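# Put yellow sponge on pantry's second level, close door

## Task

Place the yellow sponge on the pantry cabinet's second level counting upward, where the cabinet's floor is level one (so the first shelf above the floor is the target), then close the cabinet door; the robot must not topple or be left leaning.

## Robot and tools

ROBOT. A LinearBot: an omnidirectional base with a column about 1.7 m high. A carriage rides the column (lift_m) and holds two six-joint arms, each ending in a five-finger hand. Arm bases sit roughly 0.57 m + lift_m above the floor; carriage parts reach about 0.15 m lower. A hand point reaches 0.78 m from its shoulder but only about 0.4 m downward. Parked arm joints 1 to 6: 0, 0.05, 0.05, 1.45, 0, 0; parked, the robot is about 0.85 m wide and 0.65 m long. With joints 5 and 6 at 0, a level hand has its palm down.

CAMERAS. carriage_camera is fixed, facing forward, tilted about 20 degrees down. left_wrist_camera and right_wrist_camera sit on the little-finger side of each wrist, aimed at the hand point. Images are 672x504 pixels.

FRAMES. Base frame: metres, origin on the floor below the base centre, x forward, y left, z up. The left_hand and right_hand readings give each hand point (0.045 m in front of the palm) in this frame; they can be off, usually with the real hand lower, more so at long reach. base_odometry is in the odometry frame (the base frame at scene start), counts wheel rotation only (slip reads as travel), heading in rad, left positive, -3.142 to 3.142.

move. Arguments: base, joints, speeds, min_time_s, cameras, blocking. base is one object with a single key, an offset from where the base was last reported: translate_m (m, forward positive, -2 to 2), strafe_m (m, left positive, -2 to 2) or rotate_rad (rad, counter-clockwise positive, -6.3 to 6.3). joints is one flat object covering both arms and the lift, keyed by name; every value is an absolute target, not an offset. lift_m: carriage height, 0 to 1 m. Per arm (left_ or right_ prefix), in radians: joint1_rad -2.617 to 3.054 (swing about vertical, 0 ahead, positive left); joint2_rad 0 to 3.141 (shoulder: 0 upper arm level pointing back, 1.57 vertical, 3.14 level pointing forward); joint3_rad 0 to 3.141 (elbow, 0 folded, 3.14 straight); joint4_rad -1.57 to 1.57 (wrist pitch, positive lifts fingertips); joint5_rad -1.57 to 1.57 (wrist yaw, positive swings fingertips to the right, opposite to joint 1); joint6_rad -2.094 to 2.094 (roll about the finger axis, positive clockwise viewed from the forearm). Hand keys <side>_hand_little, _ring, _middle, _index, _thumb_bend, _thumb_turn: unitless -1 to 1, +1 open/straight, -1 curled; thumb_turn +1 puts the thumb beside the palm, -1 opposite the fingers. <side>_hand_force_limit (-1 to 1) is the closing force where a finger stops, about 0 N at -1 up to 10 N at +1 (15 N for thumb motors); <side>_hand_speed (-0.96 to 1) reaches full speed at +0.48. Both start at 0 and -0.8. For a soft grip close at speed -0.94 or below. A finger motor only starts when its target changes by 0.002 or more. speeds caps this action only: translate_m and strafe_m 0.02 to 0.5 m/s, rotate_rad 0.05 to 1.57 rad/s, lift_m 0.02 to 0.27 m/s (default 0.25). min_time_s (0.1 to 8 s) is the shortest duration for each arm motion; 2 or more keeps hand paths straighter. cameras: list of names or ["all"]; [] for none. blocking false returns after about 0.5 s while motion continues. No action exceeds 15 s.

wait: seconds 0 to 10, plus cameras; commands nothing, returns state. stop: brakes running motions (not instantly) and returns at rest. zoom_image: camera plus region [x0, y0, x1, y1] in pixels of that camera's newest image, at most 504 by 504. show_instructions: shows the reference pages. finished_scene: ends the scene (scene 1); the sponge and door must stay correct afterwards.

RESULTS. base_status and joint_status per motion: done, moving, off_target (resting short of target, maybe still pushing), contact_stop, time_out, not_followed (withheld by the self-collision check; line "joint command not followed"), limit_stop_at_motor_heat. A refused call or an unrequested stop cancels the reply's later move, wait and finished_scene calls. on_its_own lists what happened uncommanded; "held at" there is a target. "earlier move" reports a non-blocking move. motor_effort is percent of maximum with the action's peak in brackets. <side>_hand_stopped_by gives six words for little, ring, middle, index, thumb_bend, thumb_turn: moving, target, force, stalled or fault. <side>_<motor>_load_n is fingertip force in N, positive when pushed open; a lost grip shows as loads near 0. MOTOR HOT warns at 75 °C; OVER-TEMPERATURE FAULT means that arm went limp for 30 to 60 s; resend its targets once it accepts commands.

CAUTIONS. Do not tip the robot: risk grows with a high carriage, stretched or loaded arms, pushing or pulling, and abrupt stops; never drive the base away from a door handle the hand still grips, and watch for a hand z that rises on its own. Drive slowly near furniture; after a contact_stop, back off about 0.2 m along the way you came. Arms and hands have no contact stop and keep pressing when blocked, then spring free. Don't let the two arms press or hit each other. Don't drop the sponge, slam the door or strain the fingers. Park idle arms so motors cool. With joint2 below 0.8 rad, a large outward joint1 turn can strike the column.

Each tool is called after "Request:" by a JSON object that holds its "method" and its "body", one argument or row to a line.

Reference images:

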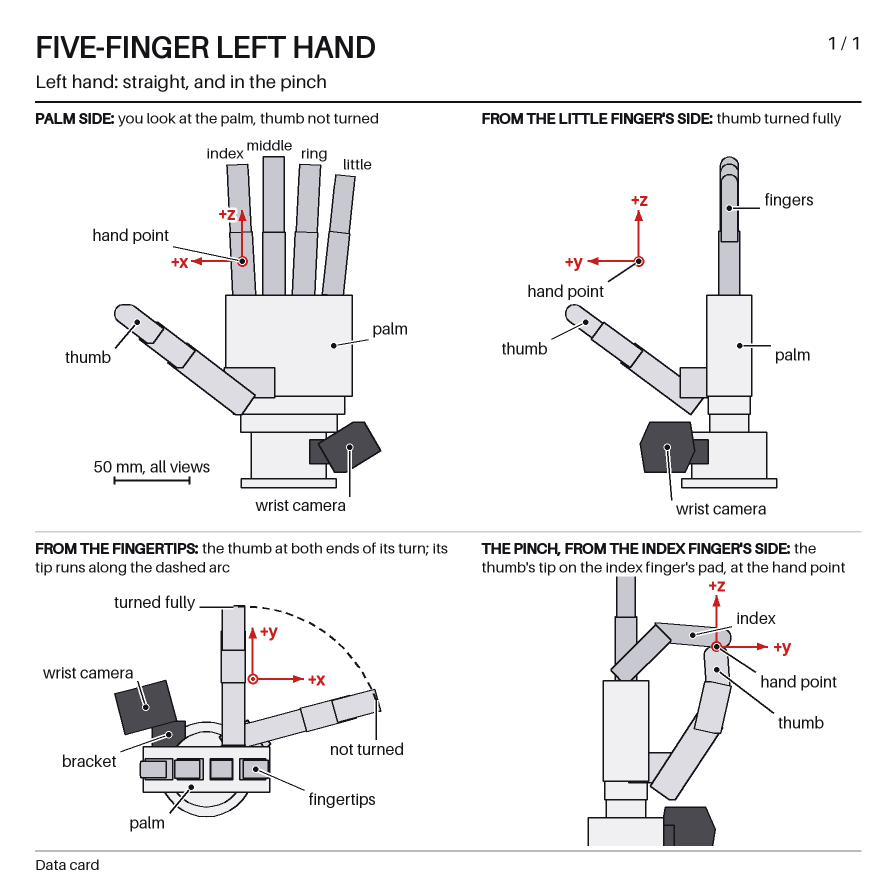

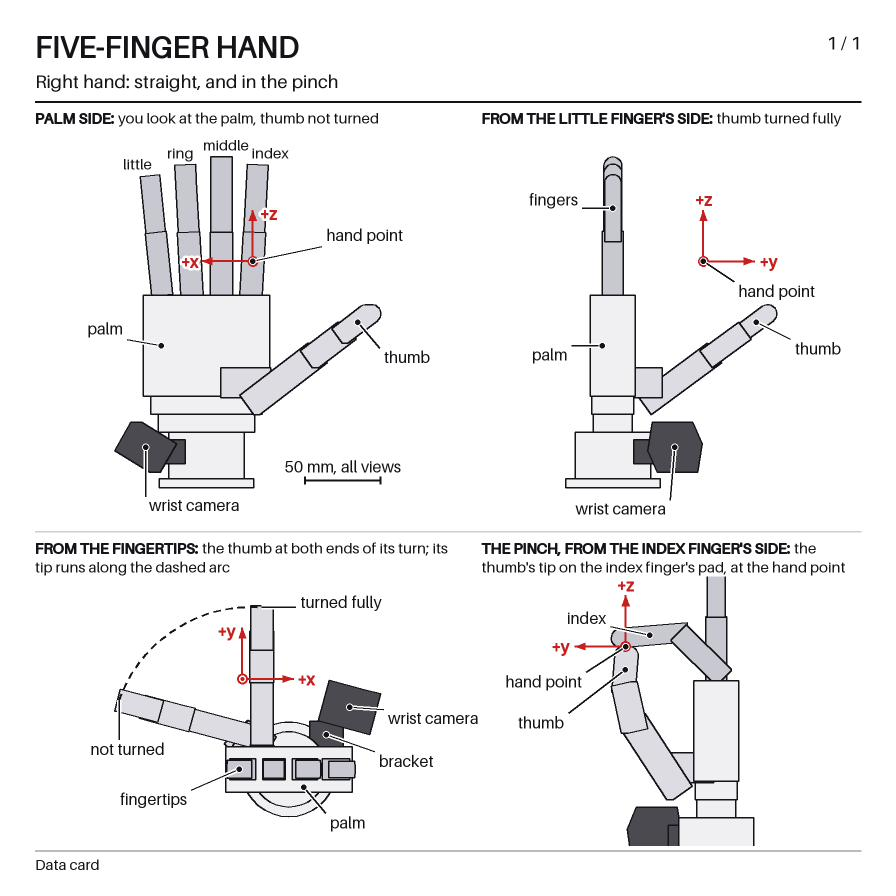

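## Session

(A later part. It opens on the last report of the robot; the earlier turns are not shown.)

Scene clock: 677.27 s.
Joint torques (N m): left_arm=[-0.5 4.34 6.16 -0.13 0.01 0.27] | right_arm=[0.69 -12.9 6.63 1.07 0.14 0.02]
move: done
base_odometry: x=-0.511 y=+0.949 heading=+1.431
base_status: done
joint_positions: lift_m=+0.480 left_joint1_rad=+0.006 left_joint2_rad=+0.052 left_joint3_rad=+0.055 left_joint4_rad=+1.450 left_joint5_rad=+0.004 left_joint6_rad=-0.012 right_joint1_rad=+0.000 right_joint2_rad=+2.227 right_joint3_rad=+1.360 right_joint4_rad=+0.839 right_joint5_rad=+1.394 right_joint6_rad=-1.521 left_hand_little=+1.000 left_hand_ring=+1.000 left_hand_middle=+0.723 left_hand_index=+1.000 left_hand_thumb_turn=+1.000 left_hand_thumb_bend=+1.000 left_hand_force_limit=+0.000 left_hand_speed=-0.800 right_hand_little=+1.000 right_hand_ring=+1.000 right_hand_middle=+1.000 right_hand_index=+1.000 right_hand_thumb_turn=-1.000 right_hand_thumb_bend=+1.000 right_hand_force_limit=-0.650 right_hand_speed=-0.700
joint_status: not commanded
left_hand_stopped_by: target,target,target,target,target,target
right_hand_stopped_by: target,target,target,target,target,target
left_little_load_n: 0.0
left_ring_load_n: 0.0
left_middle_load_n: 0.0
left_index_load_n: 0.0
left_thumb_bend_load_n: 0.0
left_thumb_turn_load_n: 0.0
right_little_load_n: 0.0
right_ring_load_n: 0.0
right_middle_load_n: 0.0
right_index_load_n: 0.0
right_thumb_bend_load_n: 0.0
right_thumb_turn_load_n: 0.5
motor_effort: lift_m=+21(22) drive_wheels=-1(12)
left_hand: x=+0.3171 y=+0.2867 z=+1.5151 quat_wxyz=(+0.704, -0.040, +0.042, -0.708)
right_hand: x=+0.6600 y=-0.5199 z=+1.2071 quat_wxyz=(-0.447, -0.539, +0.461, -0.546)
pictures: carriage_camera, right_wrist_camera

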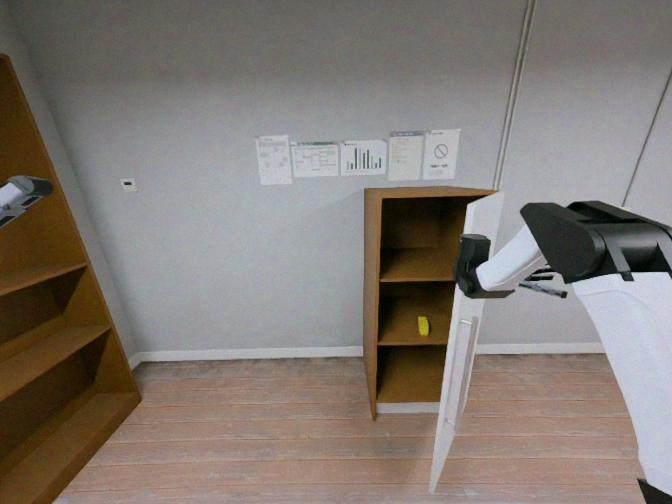

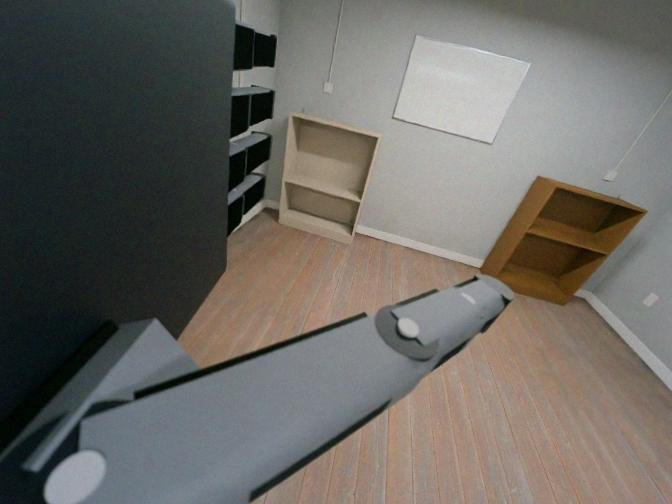

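Request:
{"method": "move", "body": {
  "base": {"translate_m": 0.07},
  "speeds": {"translate_m": 0.06},
  "cameras": ["carriage_camera"]
}}

Request:
{"method": "move", "body": {
  "base": {"strafe_m": 0.09},
  "speeds": {"strafe_m": 0.08},
  "cameras": ["carriage_camera"]
}}

Scene clock: 683.47 s.
Joint torques (N m): left_arm=[-0.51 4.18 5.91 -0.11 0.06 0.28] | right_arm=[0.73 -12.86 6.54 1.03 0.12 0.03]
move: done
base_odometry: x=-0.501 y=+1.018 heading=+1.431
base_status: done
joint_positions: lift_m=+0.480 left_joint1_rad=+0.006 left_joint2_rad=+0.052 left_joint3_rad=+0.055 left_joint4_rad=+1.449 left_joint5_rad=+0.004 left_joint6_rad=-0.012 right_joint1_rad=+0.000 right_joint2_rad=+2.227 right_joint3_rad=+1.360 right_joint4_rad=+0.839 right_joint5_rad=+1.394 right_joint6_rad=-1.521 left_hand_little=+1.000 left_hand_ring=+1.000 left_hand_middle=+0.723 left_hand_index=+1.000 left_hand_thumb_turn=+1.000 left_hand_thumb_bend=+1.000 left_hand_force_limit=+0.000 left_hand_speed=-0.800 right_hand_little=+1.000 right_hand_ring=+1.000 right_hand_middle=+1.000 right_hand_index=+1.000 right_hand_thumb_turn=-1.000 right_hand_thumb_bend=+1.000 right_hand_force_limit=-0.650 right_hand_speed=-0.700
joint_status: not commanded
left_hand_stopped_by: target,target,target,target,target,target
right_hand_stopped_by: target,target,target,target,target,target
left_little_load_n: 0.0
left_ring_load_n: 0.0
left_middle_load_n: 0.0
left_index_load_n: 0.0
left_thumb_bend_load_n: 0.0
left_thumb_turn_load_n: 0.0
right_little_load_n: 0.0
right_ring_load_n: 0.0
right_middle_load_n: 0.0
right_index_load_n: 0.0
right_thumb_bend_load_n: 0.0
right_thumb_turn_load_n: 0.0
motor_effort: lift_m=+20(22) drive_wheels=-1(12)
left_hand: x=+0.3173 y=+0.2867 z=+1.5150 quat_wxyz=(+0.704, -0.040, +0.043, -0.708)
right_hand: x=+0.6599 y=-0.5199 z=+1.2071 quat_wxyz=(-0.447, -0.539, +0.461, -0.546)

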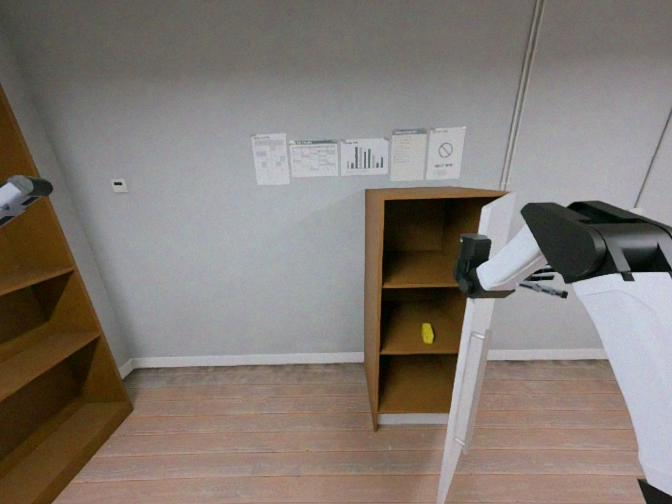

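Scene clock: 685.20 s.
Joint torques (N m): left_arm=[-0.65 4.27 6.08 -0.07 0.04 0.27] | right_arm=[0.58 -12.92 6.61 1.06 0.11 0.03]
move: done
base_odometry: x=-0.590 y=+1.031 heading=+1.430
base_status: done
joint_positions: lift_m=+0.480 left_joint1_rad=+0.006 left_joint2_rad=+0.052 left_joint3_rad=+0.055 left_joint4_rad=+1.449 left_joint5_rad=+0.004 left_joint6_rad=-0.012 right_joint1_rad=-0.001 right_joint2_rad=+2.227 right_joint3_rad=+1.360 right_joint4_rad=+0.839 right_joint5_rad=+1.397 right_joint6_rad=-1.521 left_hand_little=+1.000 left_hand_ring=+1.000 left_hand_middle=+0.723 left_hand_index=+1.000 left_hand_thumb_turn=+1.000 left_hand_thumb_bend=+1.000 left_hand_force_limit=+0.000 left_hand_speed=-0.800 right_hand_little=+1.000 right_hand_ring=+1.000 right_hand_middle=+1.000 right_hand_index=+1.000 right_hand_thumb_turn=-1.000 right_hand_thumb_bend=+1.000 right_hand_force_limit=-0.650 right_hand_speed=-0.700
joint_status: not commanded
left_hand_stopped_by: target,target,target,target,target,target
right_hand_stopped_by: target,target,target,target,target,target
left_little_load_n: 0.0
left_ring_load_n: 0.0
left_middle_load_n: 0.0
left_index_load_n: 0.0
left_thumb_bend_load_n: 0.0
left_thumb_turn_load_n: 0.0
right_little_load_n: 0.0
right_ring_load_n: 0.0
right_middle_load_n: 0.0
right_index_load_n: 0.0
right_thumb_bend_load_n: 0.0
right_thumb_turn_load_n: 0.0
motor_effort: lift_m=+20(22) drive_wheels=+0(12)
left_hand: x=+0.3173 y=+0.2867 z=+1.5150 quat_wxyz=(+0.704, -0.040, +0.043, -0.708)
right_hand: x=+0.6590 y=-0.5203 z=+1.2071 quat_wxyz=(-0.448, -0.538, +0.462, -0.545)

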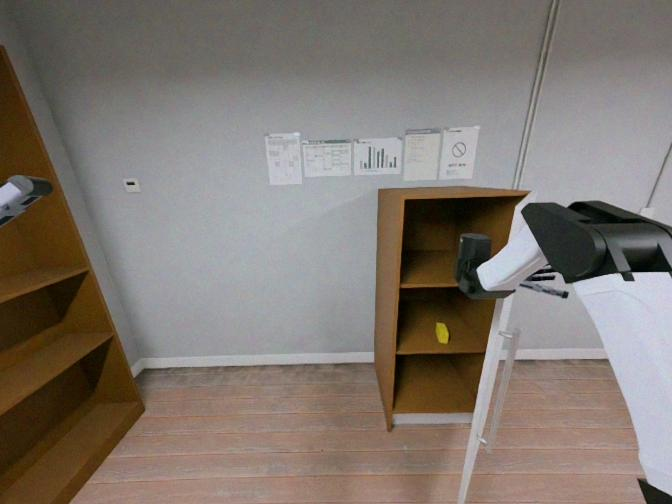

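Request:
{"method": "move", "body": {
  "base": {"translate_m": 0.08},
  "speeds": {"translate_m": 0.06},
  "cameras": ["carriage_camera", "right_wrist_camera"]
}}

Scene clock: 689.50 s.
Joint torques (N m): left_arm=[-0.66 4.15 6.13 -0.11 0.01 0.29] | right_arm=[0.46 -12.77 6.64 1.05 -0.03 0.03]
move: done
base_odometry: x=-0.579 y=+1.110 heading=+1.431
base_status: done
joint_positions: lift_m=+0.480 left_joint1_rad=+0.006 left_joint2_rad=+0.052 left_joint3_rad=+0.055 left_joint4_rad=+1.449 left_joint5_rad=+0.004 left_joint6_rad=-0.012 right_joint1_rad=+0.003 right_joint2_rad=+2.227 right_joint3_rad=+1.360 right_joint4_rad=+0.838 right_joint5_rad=+1.409 right_joint6_rad=-1.520 left_hand_little=+1.000 left_hand_ring=+1.000 left_hand_middle=+0.723 left_hand_index=+1.000 left_hand_thumb_turn=+1.000 left_hand_thumb_bend=+1.000 left_hand_force_limit=+0.000 left_hand_speed=-0.800 right_hand_little=+1.000 right_hand_ring=+1.000 right_hand_middle=+1.000 right_hand_index=+1.000 right_hand_thumb_turn=-1.000 right_hand_thumb_bend=+1.000 right_hand_force_limit=-0.650 right_hand_speed=-0.700
joint_status: not commanded
left_hand_stopped_by: target,target,target,target,target,target
right_hand_stopped_by: target,target,target,target,target,target
left_little_load_n: 0.0
left_ring_load_n: 0.0
left_middle_load_n: 0.0
left_index_load_n: 0.0
left_thumb_bend_load_n: 0.0
left_thumb_turn_load_n: 0.0
right_little_load_n: 0.0
right_ring_load_n: -0.5
right_middle_load_n: 0.0
right_index_load_n: 0.0
right_thumb_bend_load_n: 0.0
right_thumb_turn_load_n: 0.0
motor_effort: lift_m=+19(22) drive_wheels=-1(10)
left_hand: x=+0.3173 y=+0.2867 z=+1.5150 quat_wxyz=(+0.704, -0.040, +0.043, -0.708)
right_hand: x=+0.6575 y=-0.5182 z=+1.2071 quat_wxyz=(-0.450, -0.536, +0.464, -0.543)

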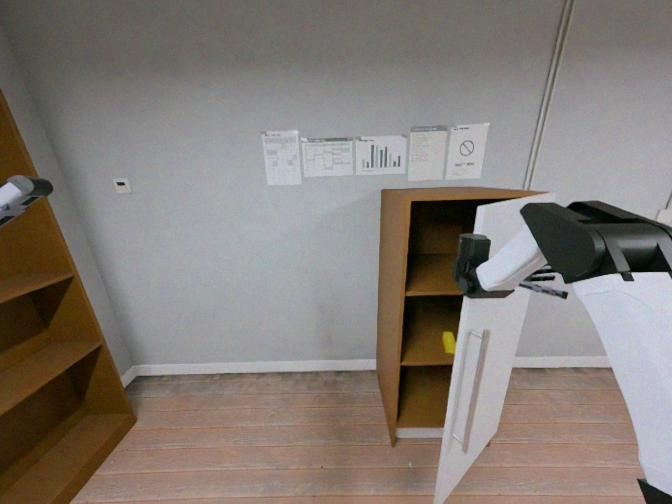

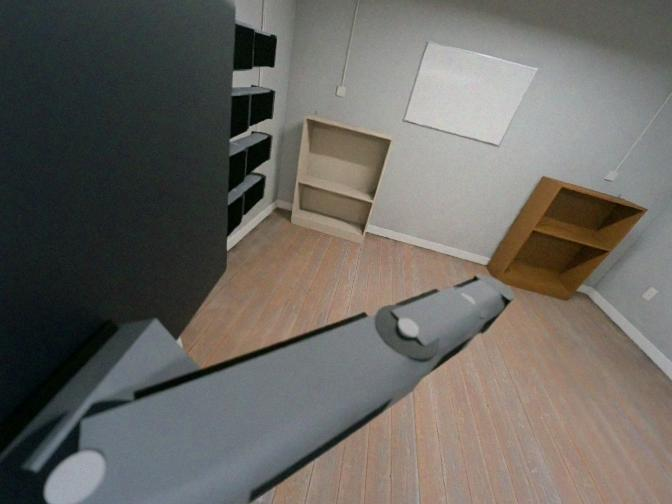

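Request:
{"method": "move", "body": {
  "base": {"strafe_m": 0.07},
  "speeds": {"strafe_m": 0.08}
}}

Request:
{"method": "move", "body": {
  "base": {"translate_m": 0.08},
  "speeds": {"translate_m": 0.06}
}}

Request:
{"method": "move", "body": {
  "base": {"strafe_m": 0.07},
  "speeds": {"strafe_m": 0.08},
  "cameras": ["carriage_camera"]
}}

Scene clock: 693.10 s.
Joint torques (N m): left_arm=[-0.38 4.07 6.16 -0.11 0 0.27] | right_arm=[0.44 -12.88 6.56 1.05 -0.01 0.03]
move: done
base_odometry: x=-0.648 y=+1.120 heading=+1.431
base_status: done
joint_positions: lift_m=+0.480 left_joint1_rad=+0.006 left_joint2_rad=+0.052 left_joint3_rad=+0.055 left_joint4_rad=+1.449 left_joint5_rad=+0.004 left_joint6_rad=-0.012 right_joint1_rad=+0.004 right_joint2_rad=+2.227 right_joint3_rad=+1.360 right_joint4_rad=+0.838 right_joint5_rad=+1.407 right_joint6_rad=-1.520 left_hand_little=+1.000 left_hand_ring=+1.000 left_hand_middle=+0.723 left_hand_index=+1.000 left_hand_thumb_turn=+1.000 left_hand_thumb_bend=+1.000 left_hand_force_limit=+0.000 left_hand_speed=-0.800 right_hand_little=+1.000 right_hand_ring=+1.000 right_hand_middle=+1.000 right_hand_index=+1.000 right_hand_thumb_turn=-1.000 right_hand_thumb_bend=+1.000 right_hand_force_limit=-0.650 right_hand_speed=-0.700
joint_status: not commanded
left_hand_stopped_by: target,target,target,target,target,target
right_hand_stopped_by: target,target,target,target,target,target
left_little_load_n: 0.0
left_ring_load_n: 0.0
left_middle_load_n: 0.0
left_index_load_n: 0.0
left_thumb_bend_load_n: 0.0
left_thumb_turn_load_n: 0.0
right_little_load_n: 0.0
right_ring_load_n: 0.0
right_middle_load_n: 0.0
right_index_load_n: 0.0
right_thumb_bend_load_n: 0.0
right_thumb_turn_load_n: 0.5
motor_effort: lift_m=+21(22) drive_wheels=+0(10)
left_hand: x=+0.3173 y=+0.2867 z=+1.5150 quat_wxyz=(+0.704, -0.040, +0.043, -0.708)
right_hand: x=+0.6582 y=-0.5178 z=+1.2071 quat_wxyz=(-0.449, -0.537, +0.463, -0.544)
pictures: none

Scene clock: 694.97 s.
Joint torques (N m): left_arm=[-0.51 4.18 6.16 -0.08 0.01 0.3] | right_arm=[0.54 -12.75 6.53 1.07 0 0.04]
move: done
base_odometry: x=-0.638 y=+1.199 heading=+1.431
base_status: done
joint_positions: lift_m=+0.480 left_joint1_rad=+0.006 left_joint2_rad=+0.052 left_joint3_rad=+0.055 left_joint4_rad=+1.449 left_joint5_rad=+0.004 left_joint6_rad=-0.012 right_joint1_rad=+0.003 right_joint2_rad=+2.227 right_joint3_rad=+1.360 right_joint4_rad=+0.837 right_joint5_rad=+1.408 right_joint6_rad=-1.521 left_hand_little=+1.000 left_hand_ring=+1.000 left_hand_middle=+0.723 left_hand_index=+1.000 left_hand_thumb_turn=+1.000 left_hand_thumb_bend=+1.000 left_hand_force_limit=+0.000 left_hand_speed=-0.800 right_hand_little=+1.000 right_hand_ring=+1.000 right_hand_middle=+1.000 right_hand_index=+1.000 right_hand_thumb_turn=-1.000 right_hand_thumb_bend=+1.000 right_hand_force_limit=-0.650 right_hand_speed=-0.700
joint_status: not commanded
left_hand_stopped_by: target,target,target,target,target,target
right_hand_stopped_by: target,target,target,target,target,target
left_little_load_n: 0.0
left_ring_load_n: 0.0
left_middle_load_n: 0.0
left_index_load_n: -0.5
left_thumb_bend_load_n: 0.0
left_thumb_turn_load_n: 0.0
right_little_load_n: 0.0
right_ring_load_n: 0.0
right_middle_load_n: 0.0
right_index_load_n: 0.0
right_thumb_bend_load_n: -0.5
right_thumb_turn_load_n: 0.0
motor_effort: lift_m=+21(22) drive_wheels=-1(9)
left_hand: x=+0.3175 y=+0.2867 z=+1.5149 quat_wxyz=(+0.704, -0.041, +0.043, -0.708)
right_hand: x=+0.6576 y=-0.5184 z=+1.2071 quat_wxyz=(-0.450, -0.536, +0.464, -0.543)
pictures: none

Scene clock: 696.47 s.
Joint torques (N m): left_arm=[-0.5 3.97 6.04 -0.11 0.02 0.29] | right_arm=[0.51 -12.86 6.61 1.04 0 0.03]
move: done
base_odometry: x=-0.707 y=+1.209 heading=+1.431
base_status: done
joint_positions: lift_m=+0.480 left_joint1_rad=+0.006 left_joint2_rad=+0.052 left_joint3_rad=+0.055 left_joint4_rad=+1.449 left_joint5_rad=+0.004 left_joint6_rad=-0.012 right_joint1_rad=+0.004 right_joint2_rad=+2.227 right_joint3_rad=+1.360 right_joint4_rad=+0.837 right_joint5_rad=+1.407 right_joint6_rad=-1.521 left_hand_little=+1.000 left_hand_ring=+1.000 left_hand_middle=+0.723 left_hand_index=+1.000 left_hand_thumb_turn=+1.000 left_hand_thumb_bend=+1.000 left_hand_force_limit=+0.000 left_hand_speed=-0.800 right_hand_little=+1.000 right_hand_ring=+1.000 right_hand_middle=+1.000 right_hand_index=+1.000 right_hand_thumb_turn=-1.000 right_hand_thumb_bend=+1.000 right_hand_force_limit=-0.650 right_hand_speed=-0.700
joint_status: not commanded
left_hand_stopped_by: target,target,target,target,target,target
right_hand_stopped_by: target,target,target,target,target,target
left_little_load_n: 0.0
left_ring_load_n: 0.0
left_middle_load_n: 0.0
left_index_load_n: 0.0
left_thumb_bend_load_n: 0.0
left_thumb_turn_load_n: 0.0
right_little_load_n: 0.0
right_ring_load_n: 0.0
right_middle_load_n: 0.0
right_index_load_n: 0.0
right_thumb_bend_load_n: 0.0
right_thumb_turn_load_n: 0.0
motor_effort: lift_m=+21(22) drive_wheels=+0(10)
left_hand: x=+0.3175 y=+0.2867 z=+1.5150 quat_wxyz=(+0.704, -0.041, +0.043, -0.708)
right_hand: x=+0.6580 y=-0.5181 z=+1.2071 quat_wxyz=(-0.450, -0.537, +0.463, -0.543)

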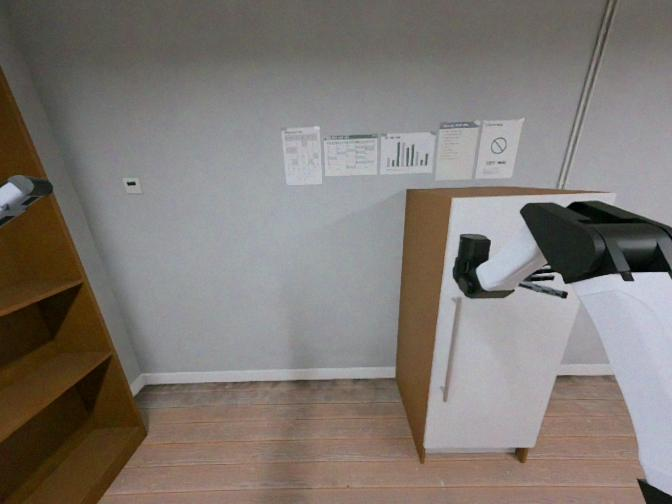

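Request:
{"method": "zoom_image", "body": {
  "camera": "carriage_camera",
  "region": [390, 170, 630, 470]
}}

Scaled by 1.680 from the camera's image (finer frame: 960x720).

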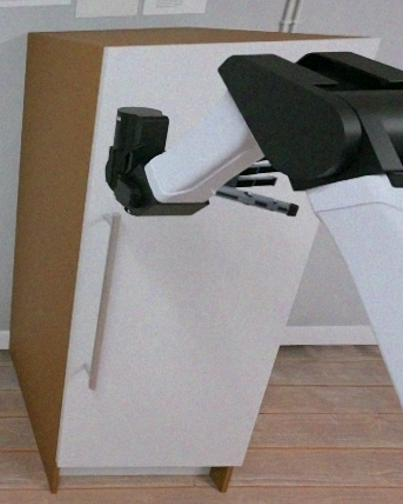

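Request:
{"method": "move", "body": {
  "base": {"strafe_m": -0.1},
  "speeds": {"strafe_m": 0.12}
}}

Request:
{"method": "move", "body": {
  "base": {"translate_m": 0.18},
  "speeds": {"translate_m": 0.08},
  "cameras": ["carriage_camera"]
}}

Request:
{"method": "move", "body": {
  "base": {"translate_m": 0.02},
  "speeds": {"translate_m": 0.03},
  "cameras": ["carriage_camera"]
}}

Scene clock: 705.37 s.
Joint torques (N m): left_arm=[-0.47 4.01 5.83 -0.06 0.01 0.27] | right_arm=[0.32 -12.86 6.53 1.07 0 0.03]
move: done
base_odometry: x=-0.608 y=+1.195 heading=+1.431
base_status: done
joint_positions: lift_m=+0.480 left_joint1_rad=+0.006 left_joint2_rad=+0.052 left_joint3_rad=+0.055 left_joint4_rad=+1.449 left_joint5_rad=+0.004 left_joint6_rad=-0.012 right_joint1_rad=+0.003 right_joint2_rad=+2.227 right_joint3_rad=+1.360 right_joint4_rad=+0.837 right_joint5_rad=+1.406 right_joint6_rad=-1.521 left_hand_little=+1.000 left_hand_ring=+1.000 left_hand_middle=+0.723 left_hand_index=+1.000 left_hand_thumb_turn=+1.000 left_hand_thumb_bend=+1.000 left_hand_force_limit=+0.000 left_hand_speed=-0.800 right_hand_little=+1.000 right_hand_ring=+1.000 right_hand_middle=+1.000 right_hand_index=+1.000 right_hand_thumb_turn=-1.000 right_hand_thumb_bend=+1.000 right_hand_force_limit=-0.650 right_hand_speed=-0.700
joint_status: not commanded
left_hand_stopped_by: target,target,target,target,target,target
right_hand_stopped_by: target,target,target,target,target,target
left_little_load_n: 0.0
left_ring_load_n: 0.0
left_middle_load_n: 0.0
left_index_load_n: 0.0
left_thumb_bend_load_n: 0.0
left_thumb_turn_load_n: 0.0
right_little_load_n: 0.0
right_ring_load_n: 0.0
right_middle_load_n: 0.0
right_index_load_n: 0.0
right_thumb_bend_load_n: 0.0
right_thumb_turn_load_n: 0.0
motor_effort: lift_m=+20(22) drive_wheels=-1(7)
left_hand: x=+0.3174 y=+0.2867 z=+1.5150 quat_wxyz=(+0.704, -0.041, +0.043, -0.708)
right_hand: x=+0.6580 y=-0.5183 z=+1.2071 quat_wxyz=(-0.450, -0.537, +0.463, -0.543)
pictures: none

Scene clock: 708.23 s.
Joint torques (N m): left_arm=[-0.49 4.27 6.12 -0.1 0.06 0.28] | right_arm=[0.46 -12.88 6.61 1.06 0.02 0.03]
move: done
base_odometry: x=-0.582 y=+1.374 heading=+1.431
base_status: done
joint_positions: lift_m=+0.480 left_joint1_rad=+0.006 left_joint2_rad=+0.052 left_joint3_rad=+0.055 left_joint4_rad=+1.450 left_joint5_rad=+0.004 left_joint6_rad=-0.012 right_joint1_rad=+0.003 right_joint2_rad=+2.227 right_joint3_rad=+1.360 right_joint4_rad=+0.837 right_joint5_rad=+1.406 right_joint6_rad=-1.521 left_hand_little=+1.000 left_hand_ring=+1.000 left_hand_middle=+0.723 left_hand_index=+1.000 left_hand_thumb_turn=+1.000 left_hand_thumb_bend=+1.000 left_hand_force_limit=+0.000 left_hand_speed=-0.800 right_hand_little=+1.000 right_hand_ring=+1.000 right_hand_middle=+1.000 right_hand_index=+1.000 right_hand_thumb_turn=-1.000 right_hand_thumb_bend=+1.000 right_hand_force_limit=-0.650 right_hand_speed=-0.700
joint_status: not commanded
left_hand_stopped_by: target,target,target,target,target,target
right_hand_stopped_by: target,target,target,target,target,target
left_little_load_n: 0.0
left_ring_load_n: 0.0
left_middle_load_n: 0.0
left_index_load_n: 0.0
left_thumb_bend_load_n: 0.0
left_thumb_turn_load_n: 0.0
right_little_load_n: 0.0
right_ring_load_n: 0.0
right_middle_load_n: 0.0
right_index_load_n: 0.0
right_thumb_bend_load_n: 0.0
right_thumb_turn_load_n: 0.5
motor_effort: lift_m=+21(22) drive_wheels=-1(11)
left_hand: x=+0.3172 y=+0.2867 z=+1.5151 quat_wxyz=(+0.704, -0.040, +0.042, -0.708)
right_hand: x=+0.6581 y=-0.5183 z=+1.2071 quat_wxyz=(-0.450, -0.537, +0.463, -0.543)

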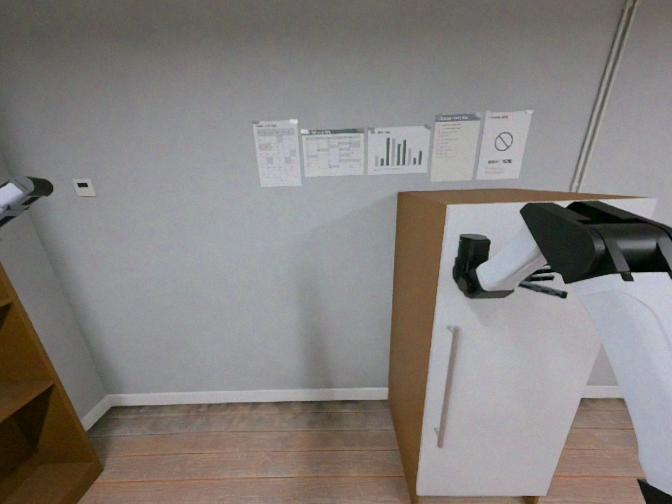

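Scene clock: 709.40 s.
Joint torques (N m): left_arm=[-0.46 4.08 6.02 -0.06 0.01 0.26] | right_arm=[0.47 -12.75 6.57 1.07 0.01 0.04]
move: done
base_odometry: x=-0.579 y=+1.393 heading=+1.430
base_status: done
joint_positions: lift_m=+0.480 left_joint1_rad=+0.006 left_joint2_rad=+0.052 left_joint3_rad=+0.055 left_joint4_rad=+1.450 left_joint5_rad=+0.004 left_joint6_rad=-0.012 right_joint1_rad=+0.003 right_joint2_rad=+2.227 right_joint3_rad=+1.360 right_joint4_rad=+0.837 right_joint5_rad=+1.406 right_joint6_rad=-1.521 left_hand_little=+1.000 left_hand_ring=+1.000 left_hand_middle=+0.723 left_hand_index=+1.000 left_hand_thumb_turn=+1.000 left_hand_thumb_bend=+1.000 left_hand_force_limit=+0.000 left_hand_speed=-0.800 right_hand_little=+1.000 right_hand_ring=+1.000 right_hand_middle=+1.000 right_hand_index=+1.000 right_hand_thumb_turn=-1.000 right_hand_thumb_bend=+1.000 right_hand_force_limit=-0.650 right_hand_speed=-0.700
joint_status: not commanded
left_hand_stopped_by: target,target,target,target,target,target
right_hand_stopped_by: target,target,target,target,target,target
left_little_load_n: 0.0
left_ring_load_n: 0.0
left_middle_load_n: 0.0
left_index_load_n: 0.0
left_thumb_bend_load_n: 0.0
left_thumb_turn_load_n: 0.0
right_little_load_n: 0.0
right_ring_load_n: 0.0
right_middle_load_n: 0.0
right_index_load_n: 0.0
right_thumb_bend_load_n: 0.0
right_thumb_turn_load_n: 0.0
motor_effort: lift_m=+21(22) drive_wheels=+4(11)
left_hand: x=+0.3170 y=+0.2867 z=+1.5151 quat_wxyz=(+0.704, -0.040, +0.042, -0.708)
right_hand: x=+0.6581 y=-0.5183 z=+1.2071 quat_wxyz=(-0.450, -0.537, +0.463, -0.543)

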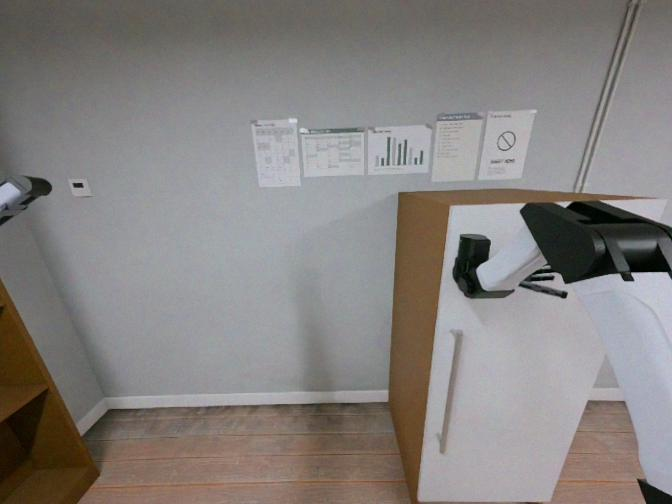

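Request:
{"method": "move", "body": {
  "base": {"translate_m": 0.02},
  "speeds": {"translate_m": 0.03}
}}

Request:
{"method": "move", "body": {
  "base": {"translate_m": 0.02},
  "speeds": {"translate_m": 0.03},
  "cameras": ["carriage_camera"]
}}

Scene clock: 712.37 s.
Joint torques (N m): left_arm=[-0.47 4.31 5.98 -0.2 0.04 0.28] | right_arm=[0.49 -12.81 6.58 1.06 0.03 0.04]
move: done
base_odometry: x=-0.576 y=+1.413 heading=+1.430
base_status: done
joint_positions: lift_m=+0.480 left_joint1_rad=+0.006 left_joint2_rad=+0.052 left_joint3_rad=+0.055 left_joint4_rad=+1.451 left_joint5_rad=+0.004 left_joint6_rad=-0.012 right_joint1_rad=+0.003 right_joint2_rad=+2.227 right_joint3_rad=+1.360 right_joint4_rad=+0.837 right_joint5_rad=+1.405 right_joint6_rad=-1.521 left_hand_little=+1.000 left_hand_ring=+1.000 left_hand_middle=+0.723 left_hand_index=+1.000 left_hand_thumb_turn=+1.000 left_hand_thumb_bend=+1.000 left_hand_force_limit=+0.000 left_hand_speed=-0.800 right_hand_little=+1.000 right_hand_ring=+1.000 right_hand_middle=+1.000 right_hand_index=+1.000 right_hand_thumb_turn=-1.000 right_hand_thumb_bend=+1.000 right_hand_force_limit=-0.650 right_hand_speed=-0.700
joint_status: not commanded
left_hand_stopped_by: target,target,target,target,target,target
right_hand_stopped_by: target,target,target,target,target,target
left_little_load_n: 0.0
left_ring_load_n: 0.0
left_middle_load_n: 0.0
left_index_load_n: 0.0
left_thumb_bend_load_n: 0.0
left_thumb_turn_load_n: 0.0
right_little_load_n: 0.0
right_ring_load_n: 0.0
right_middle_load_n: 0.0
right_index_load_n: 0.0
right_thumb_bend_load_n: 0.0
right_thumb_turn_load_n: 0.0
motor_effort: lift_m=+20(22) drive_wheels=+3(16)
left_hand: x=+0.3168 y=+0.2867 z=+1.5152 quat_wxyz=(+0.704, -0.040, +0.042, -0.708)
right_hand: x=+0.6583 y=-0.5183 z=+1.2071 quat_wxyz=(-0.449, -0.537, +0.463, -0.544)
pictures: none

Scene clock: 713.53 s.
Joint torques (N m): left_arm=[-0.51 3.95 6.08 -0.13 0.03 0.27] | right_arm=[0.5 -12.75 6.58 1.05 0.03 0.03]
move: done
base_odometry: x=-0.573 y=+1.433 heading=+1.429
base_status: done
joint_positions: lift_m=+0.480 left_joint1_rad=+0.006 left_joint2_rad=+0.052 left_joint3_rad=+0.055 left_joint4_rad=+1.452 left_joint5_rad=+0.004 left_joint6_rad=-0.012 right_joint1_rad=+0.003 right_joint2_rad=+2.227 right_joint3_rad=+1.360 right_joint4_rad=+0.837 right_joint5_rad=+1.406 right_joint6_rad=-1.521 left_hand_little=+1.000 left_hand_ring=+1.000 left_hand_middle=+0.723 left_hand_index=+1.000 left_hand_thumb_turn=+1.000 left_hand_thumb_bend=+1.000 left_hand_force_limit=+0.000 left_hand_speed=-0.800 right_hand_little=+1.000 right_hand_ring=+1.000 right_hand_middle=+1.000 right_hand_index=+1.000 right_hand_thumb_turn=-1.000 right_hand_thumb_bend=+1.000 right_hand_force_limit=-0.650 right_hand_speed=-0.700
joint_status: not commanded
left_hand_stopped_by: target,target,target,target,target,target
right_hand_stopped_by: target,target,target,target,target,target
left_little_load_n: 0.0
left_ring_load_n: 0.0
left_middle_load_n: 0.0
left_index_load_n: 0.0
left_thumb_bend_load_n: 0.0
left_thumb_turn_load_n: 0.0
right_little_load_n: 0.0
right_ring_load_n: 0.0
right_middle_load_n: -0.5
right_index_load_n: 0.0
right_thumb_bend_load_n: 0.0
right_thumb_turn_load_n: 0.0
motor_effort: lift_m=+20(22) drive_wheels=+3(8)
left_hand: x=+0.3165 y=+0.2867 z=+1.5153 quat_wxyz=(+0.704, -0.040, +0.041, -0.708)
right_hand: x=+0.6582 y=-0.5183 z=+1.2071 quat_wxyz=(-0.450, -0.537, +0.463, -0.544)

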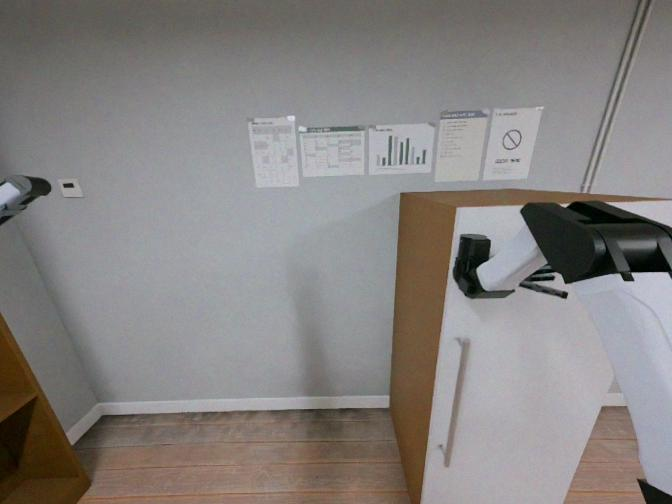

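Request:
{"method": "move", "body": {
  "base": {"translate_m": 0.015},
  "speeds": {"translate_m": 0.03},
  "cameras": ["right_wrist_camera", "carriage_camera", "left_wrist_camera"]
}}

Request:
{"method": "zoom_image", "body": {
  "camera": "carriage_camera",
  "region": [390, 170, 630, 410]
}}

Scene clock: 718.13 s.
Joint torques (N m): left_arm=[-0.62 4.08 5.98 -0.04 0.01 0.25] | right_arm=[0.46 -11.79 8.68 1.03 -0.65 -0.01]
move: done
base_odometry: x=-0.571 y=+1.448 heading=+1.429
base_status: done
joint_positions: lift_m=+0.480 left_joint1_rad=+0.006 left_joint2_rad=+0.052 left_joint3_rad=+0.055 left_joint4_rad=+1.450 left_joint5_rad=+0.004 left_joint6_rad=-0.012 right_joint1_rad=+0.003 right_joint2_rad=+2.218 right_joint3_rad=+1.337 right_joint4_rad=+0.838 right_joint5_rad=+1.469 right_joint6_rad=-1.517 left_hand_little=+1.000 left_hand_ring=+1.000 left_hand_middle=+0.723 left_hand_index=+1.000 left_hand_thumb_turn=+1.000 left_hand_thumb_bend=+1.000 left_hand_force_limit=+0.000 left_hand_speed=-0.800 right_hand_little=+1.000 right_hand_ring=+1.000 right_hand_middle=+1.000 right_hand_index=+1.000 right_hand_thumb_turn=-1.000 right_hand_thumb_bend=+1.000 right_hand_force_limit=-0.650 right_hand_speed=-0.700
joint_status: not commanded
left_hand_stopped_by: target,target,target,target,target,target
right_hand_stopped_by: target,target,target,target,target,target
left_little_load_n: 0.0
left_ring_load_n: 0.0
left_middle_load_n: 0.0
left_index_load_n: 0.0
left_thumb_bend_load_n: 0.0
left_thumb_turn_load_n: 0.0
right_little_load_n: 0.0
right_ring_load_n: 0.0
right_middle_load_n: 0.0
right_index_load_n: 0.0
right_thumb_bend_load_n: 0.0
right_thumb_turn_load_n: 0.5
motor_effort: lift_m=+21(21) drive_wheels=+5(10)
left_hand: x=+0.3170 y=+0.2867 z=+1.5151 quat_wxyz=(+0.704, -0.040, +0.042, -0.708)
right_hand: x=+0.6411 y=-0.5163 z=+1.2055 quat_wxyz=(-0.469, -0.524, +0.477, -0.527)
pictures: carriage_camera, left_wrist_camera, right_wrist_camera

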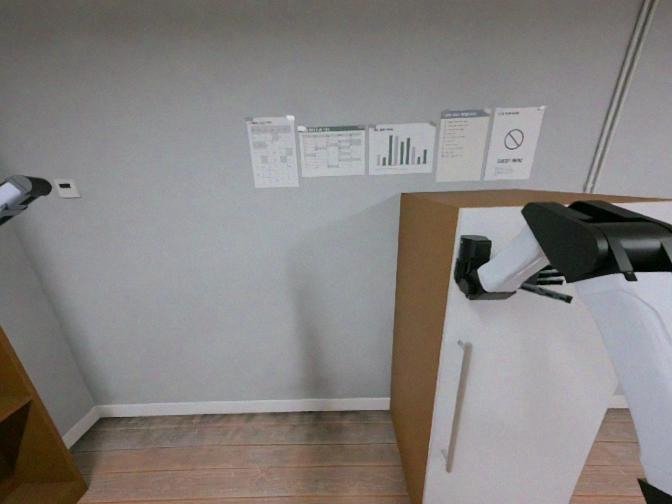

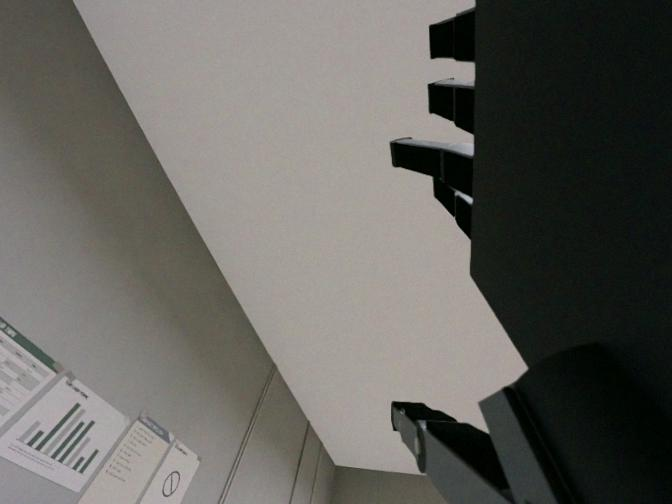

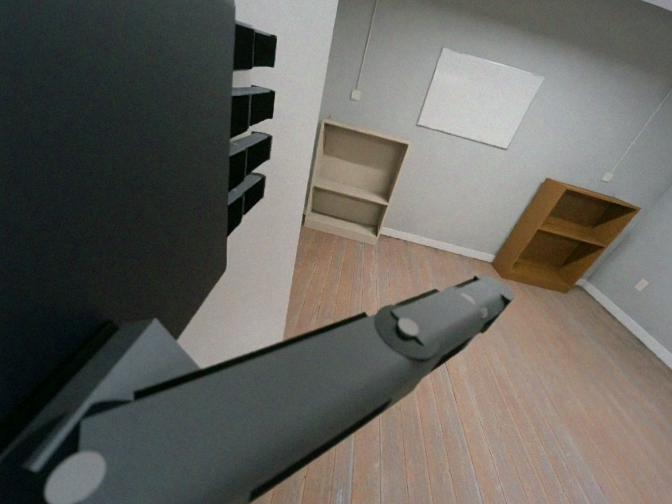

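Scaled by 2.100 from the camera's image (finer frame: 960x720).

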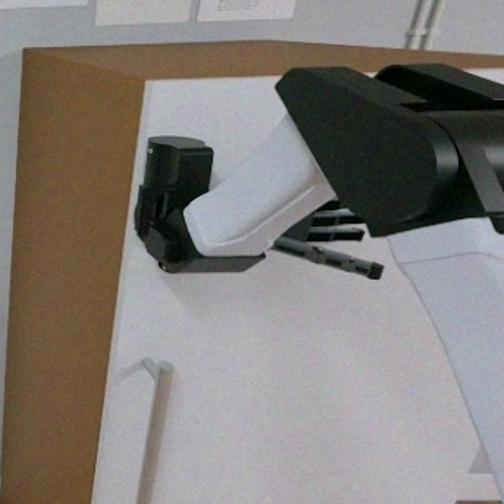

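Request:
{"method": "move", "body": {
  "base": {"translate_m": -0.2},
  "speeds": {"translate_m": 0.1}
}}

Request:
{"method": "move", "body": {
  "base": {"translate_m": -0.3},
  "speeds": {"translate_m": 0.2},
  "cameras": ["carriage_camera"]
}}

Request:
{"method": "zoom_image", "body": {
  "camera": "carriage_camera",
  "region": [380, 160, 600, 440]
}}

Scene clock: 722.93 s.
Joint torques (N m): left_arm=[-0.42 4.22 6.01 -0.07 0.02 0.26] | right_arm=[0.51 -11.99 8.68 1.04 -0.02 -0.01]
move: done
base_odometry: x=-0.599 y=+1.250 heading=+1.429
base_status: done
joint_positions: lift_m=+0.480 left_joint1_rad=+0.006 left_joint2_rad=+0.052 left_joint3_rad=+0.055 left_joint4_rad=+1.451 left_joint5_rad=+0.004 left_joint6_rad=-0.012 right_joint1_rad=+0.003 right_joint2_rad=+2.218 right_joint3_rad=+1.337 right_joint4_rad=+0.838 right_joint5_rad=+1.409 right_joint6_rad=-1.517 left_hand_little=+1.000 left_hand_ring=+1.000 left_hand_middle=+0.723 left_hand_index=+1.000 left_hand_thumb_turn=+1.000 left_hand_thumb_bend=+1.000 left_hand_force_limit=+0.000 left_hand_speed=-0.800 right_hand_little=+1.000 right_hand_ring=+1.000 right_hand_middle=+1.000 right_hand_index=+1.000 right_hand_thumb_turn=-1.000 right_hand_thumb_bend=+1.000 right_hand_force_limit=-0.650 right_hand_speed=-0.700
joint_status: not commanded
left_hand_stopped_by: target,target,target,target,target,target
right_hand_stopped_by: target,target,target,target,target,target
left_little_load_n: 0.0
left_ring_load_n: 0.0
left_middle_load_n: 0.0
left_index_load_n: 0.0
left_thumb_bend_load_n: 0.0
left_thumb_turn_load_n: 0.0
right_little_load_n: 0.0
right_ring_load_n: 0.0
right_middle_load_n: 0.0
right_index_load_n: 0.0
right_thumb_bend_load_n: 0.0
right_thumb_turn_load_n: 0.0
motor_effort: lift_m=+21(22) drive_wheels=+1(8)
left_hand: x=+0.3169 y=+0.2867 z=+1.5152 quat_wxyz=(+0.704, -0.040, +0.042, -0.708)
right_hand: x=+0.6533 y=-0.5182 z=+1.2049 quat_wxyz=(-0.452, -0.539, +0.462, -0.540)
pictures: none

Scene clock: 725.63 s.
Joint torques (N m): left_arm=[-0.53 4.05 5.93 -0.13 0.03 0.27] | right_arm=[0.53 -12.03 8.55 1.03 0.01 -0.01]
move: done
base_odometry: x=-0.641 y=+0.953 heading=+1.429
base_status: done
joint_positions: lift_m=+0.480 left_joint1_rad=+0.006 left_joint2_rad=+0.052 left_joint3_rad=+0.055 left_joint4_rad=+1.451 left_joint5_rad=+0.004 left_joint6_rad=-0.012 right_joint1_rad=+0.003 right_joint2_rad=+2.218 right_joint3_rad=+1.338 right_joint4_rad=+0.838 right_joint5_rad=+1.406 right_joint6_rad=-1.517 left_hand_little=+1.000 left_hand_ring=+1.000 left_hand_middle=+0.723 left_hand_index=+1.000 left_hand_thumb_turn=+1.000 left_hand_thumb_bend=+1.000 left_hand_force_limit=+0.000 left_hand_speed=-0.800 right_hand_little=+1.000 right_hand_ring=+1.000 right_hand_middle=+1.000 right_hand_index=+1.000 right_hand_thumb_turn=-1.000 right_hand_thumb_bend=+1.000 right_hand_force_limit=-0.650 right_hand_speed=-0.700
joint_status: not commanded
left_hand_stopped_by: target,target,target,target,target,target
right_hand_stopped_by: target,target,target,target,target,target
left_little_load_n: 0.0
left_ring_load_n: 0.5
left_middle_load_n: 0.0
left_index_load_n: 0.0
left_thumb_bend_load_n: 0.0
left_thumb_turn_load_n: 0.0
right_little_load_n: 0.0
right_ring_load_n: 0.0
right_middle_load_n: 0.0
right_index_load_n: 0.0
right_thumb_bend_load_n: 0.0
right_thumb_turn_load_n: 0.0
motor_effort: lift_m=+20(22) drive_wheels=+1(11)
left_hand: x=+0.3168 y=+0.2867 z=+1.5152 quat_wxyz=(+0.704, -0.040, +0.042, -0.708)
right_hand: x=+0.6539 y=-0.5183 z=+1.2052 quat_wxyz=(-0.451, -0.539, +0.461, -0.541)

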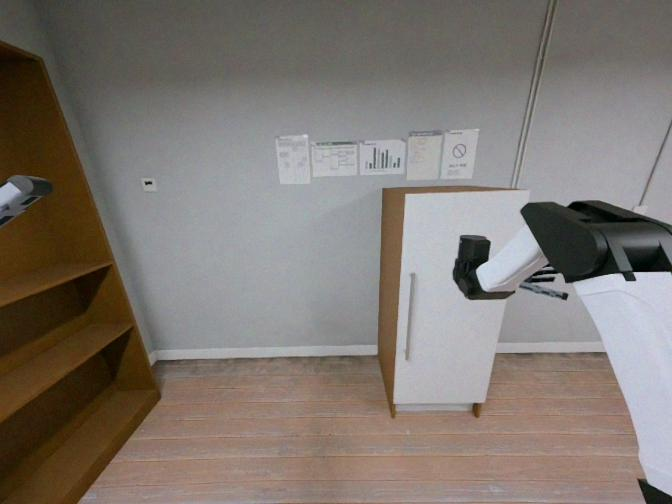

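Scaled by 1.800 from the camera's image (finer frame: 960x720).

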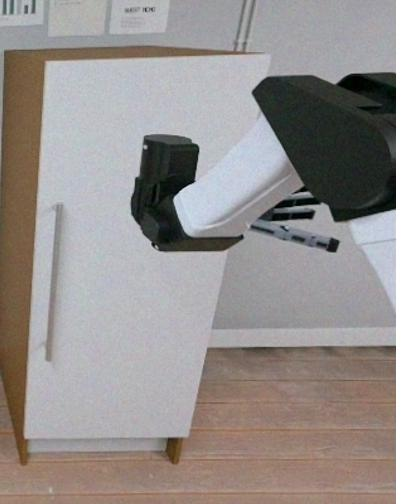

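Request:
{"method": "finished_scene", "body": {

}}

The scene is finished: the task was done.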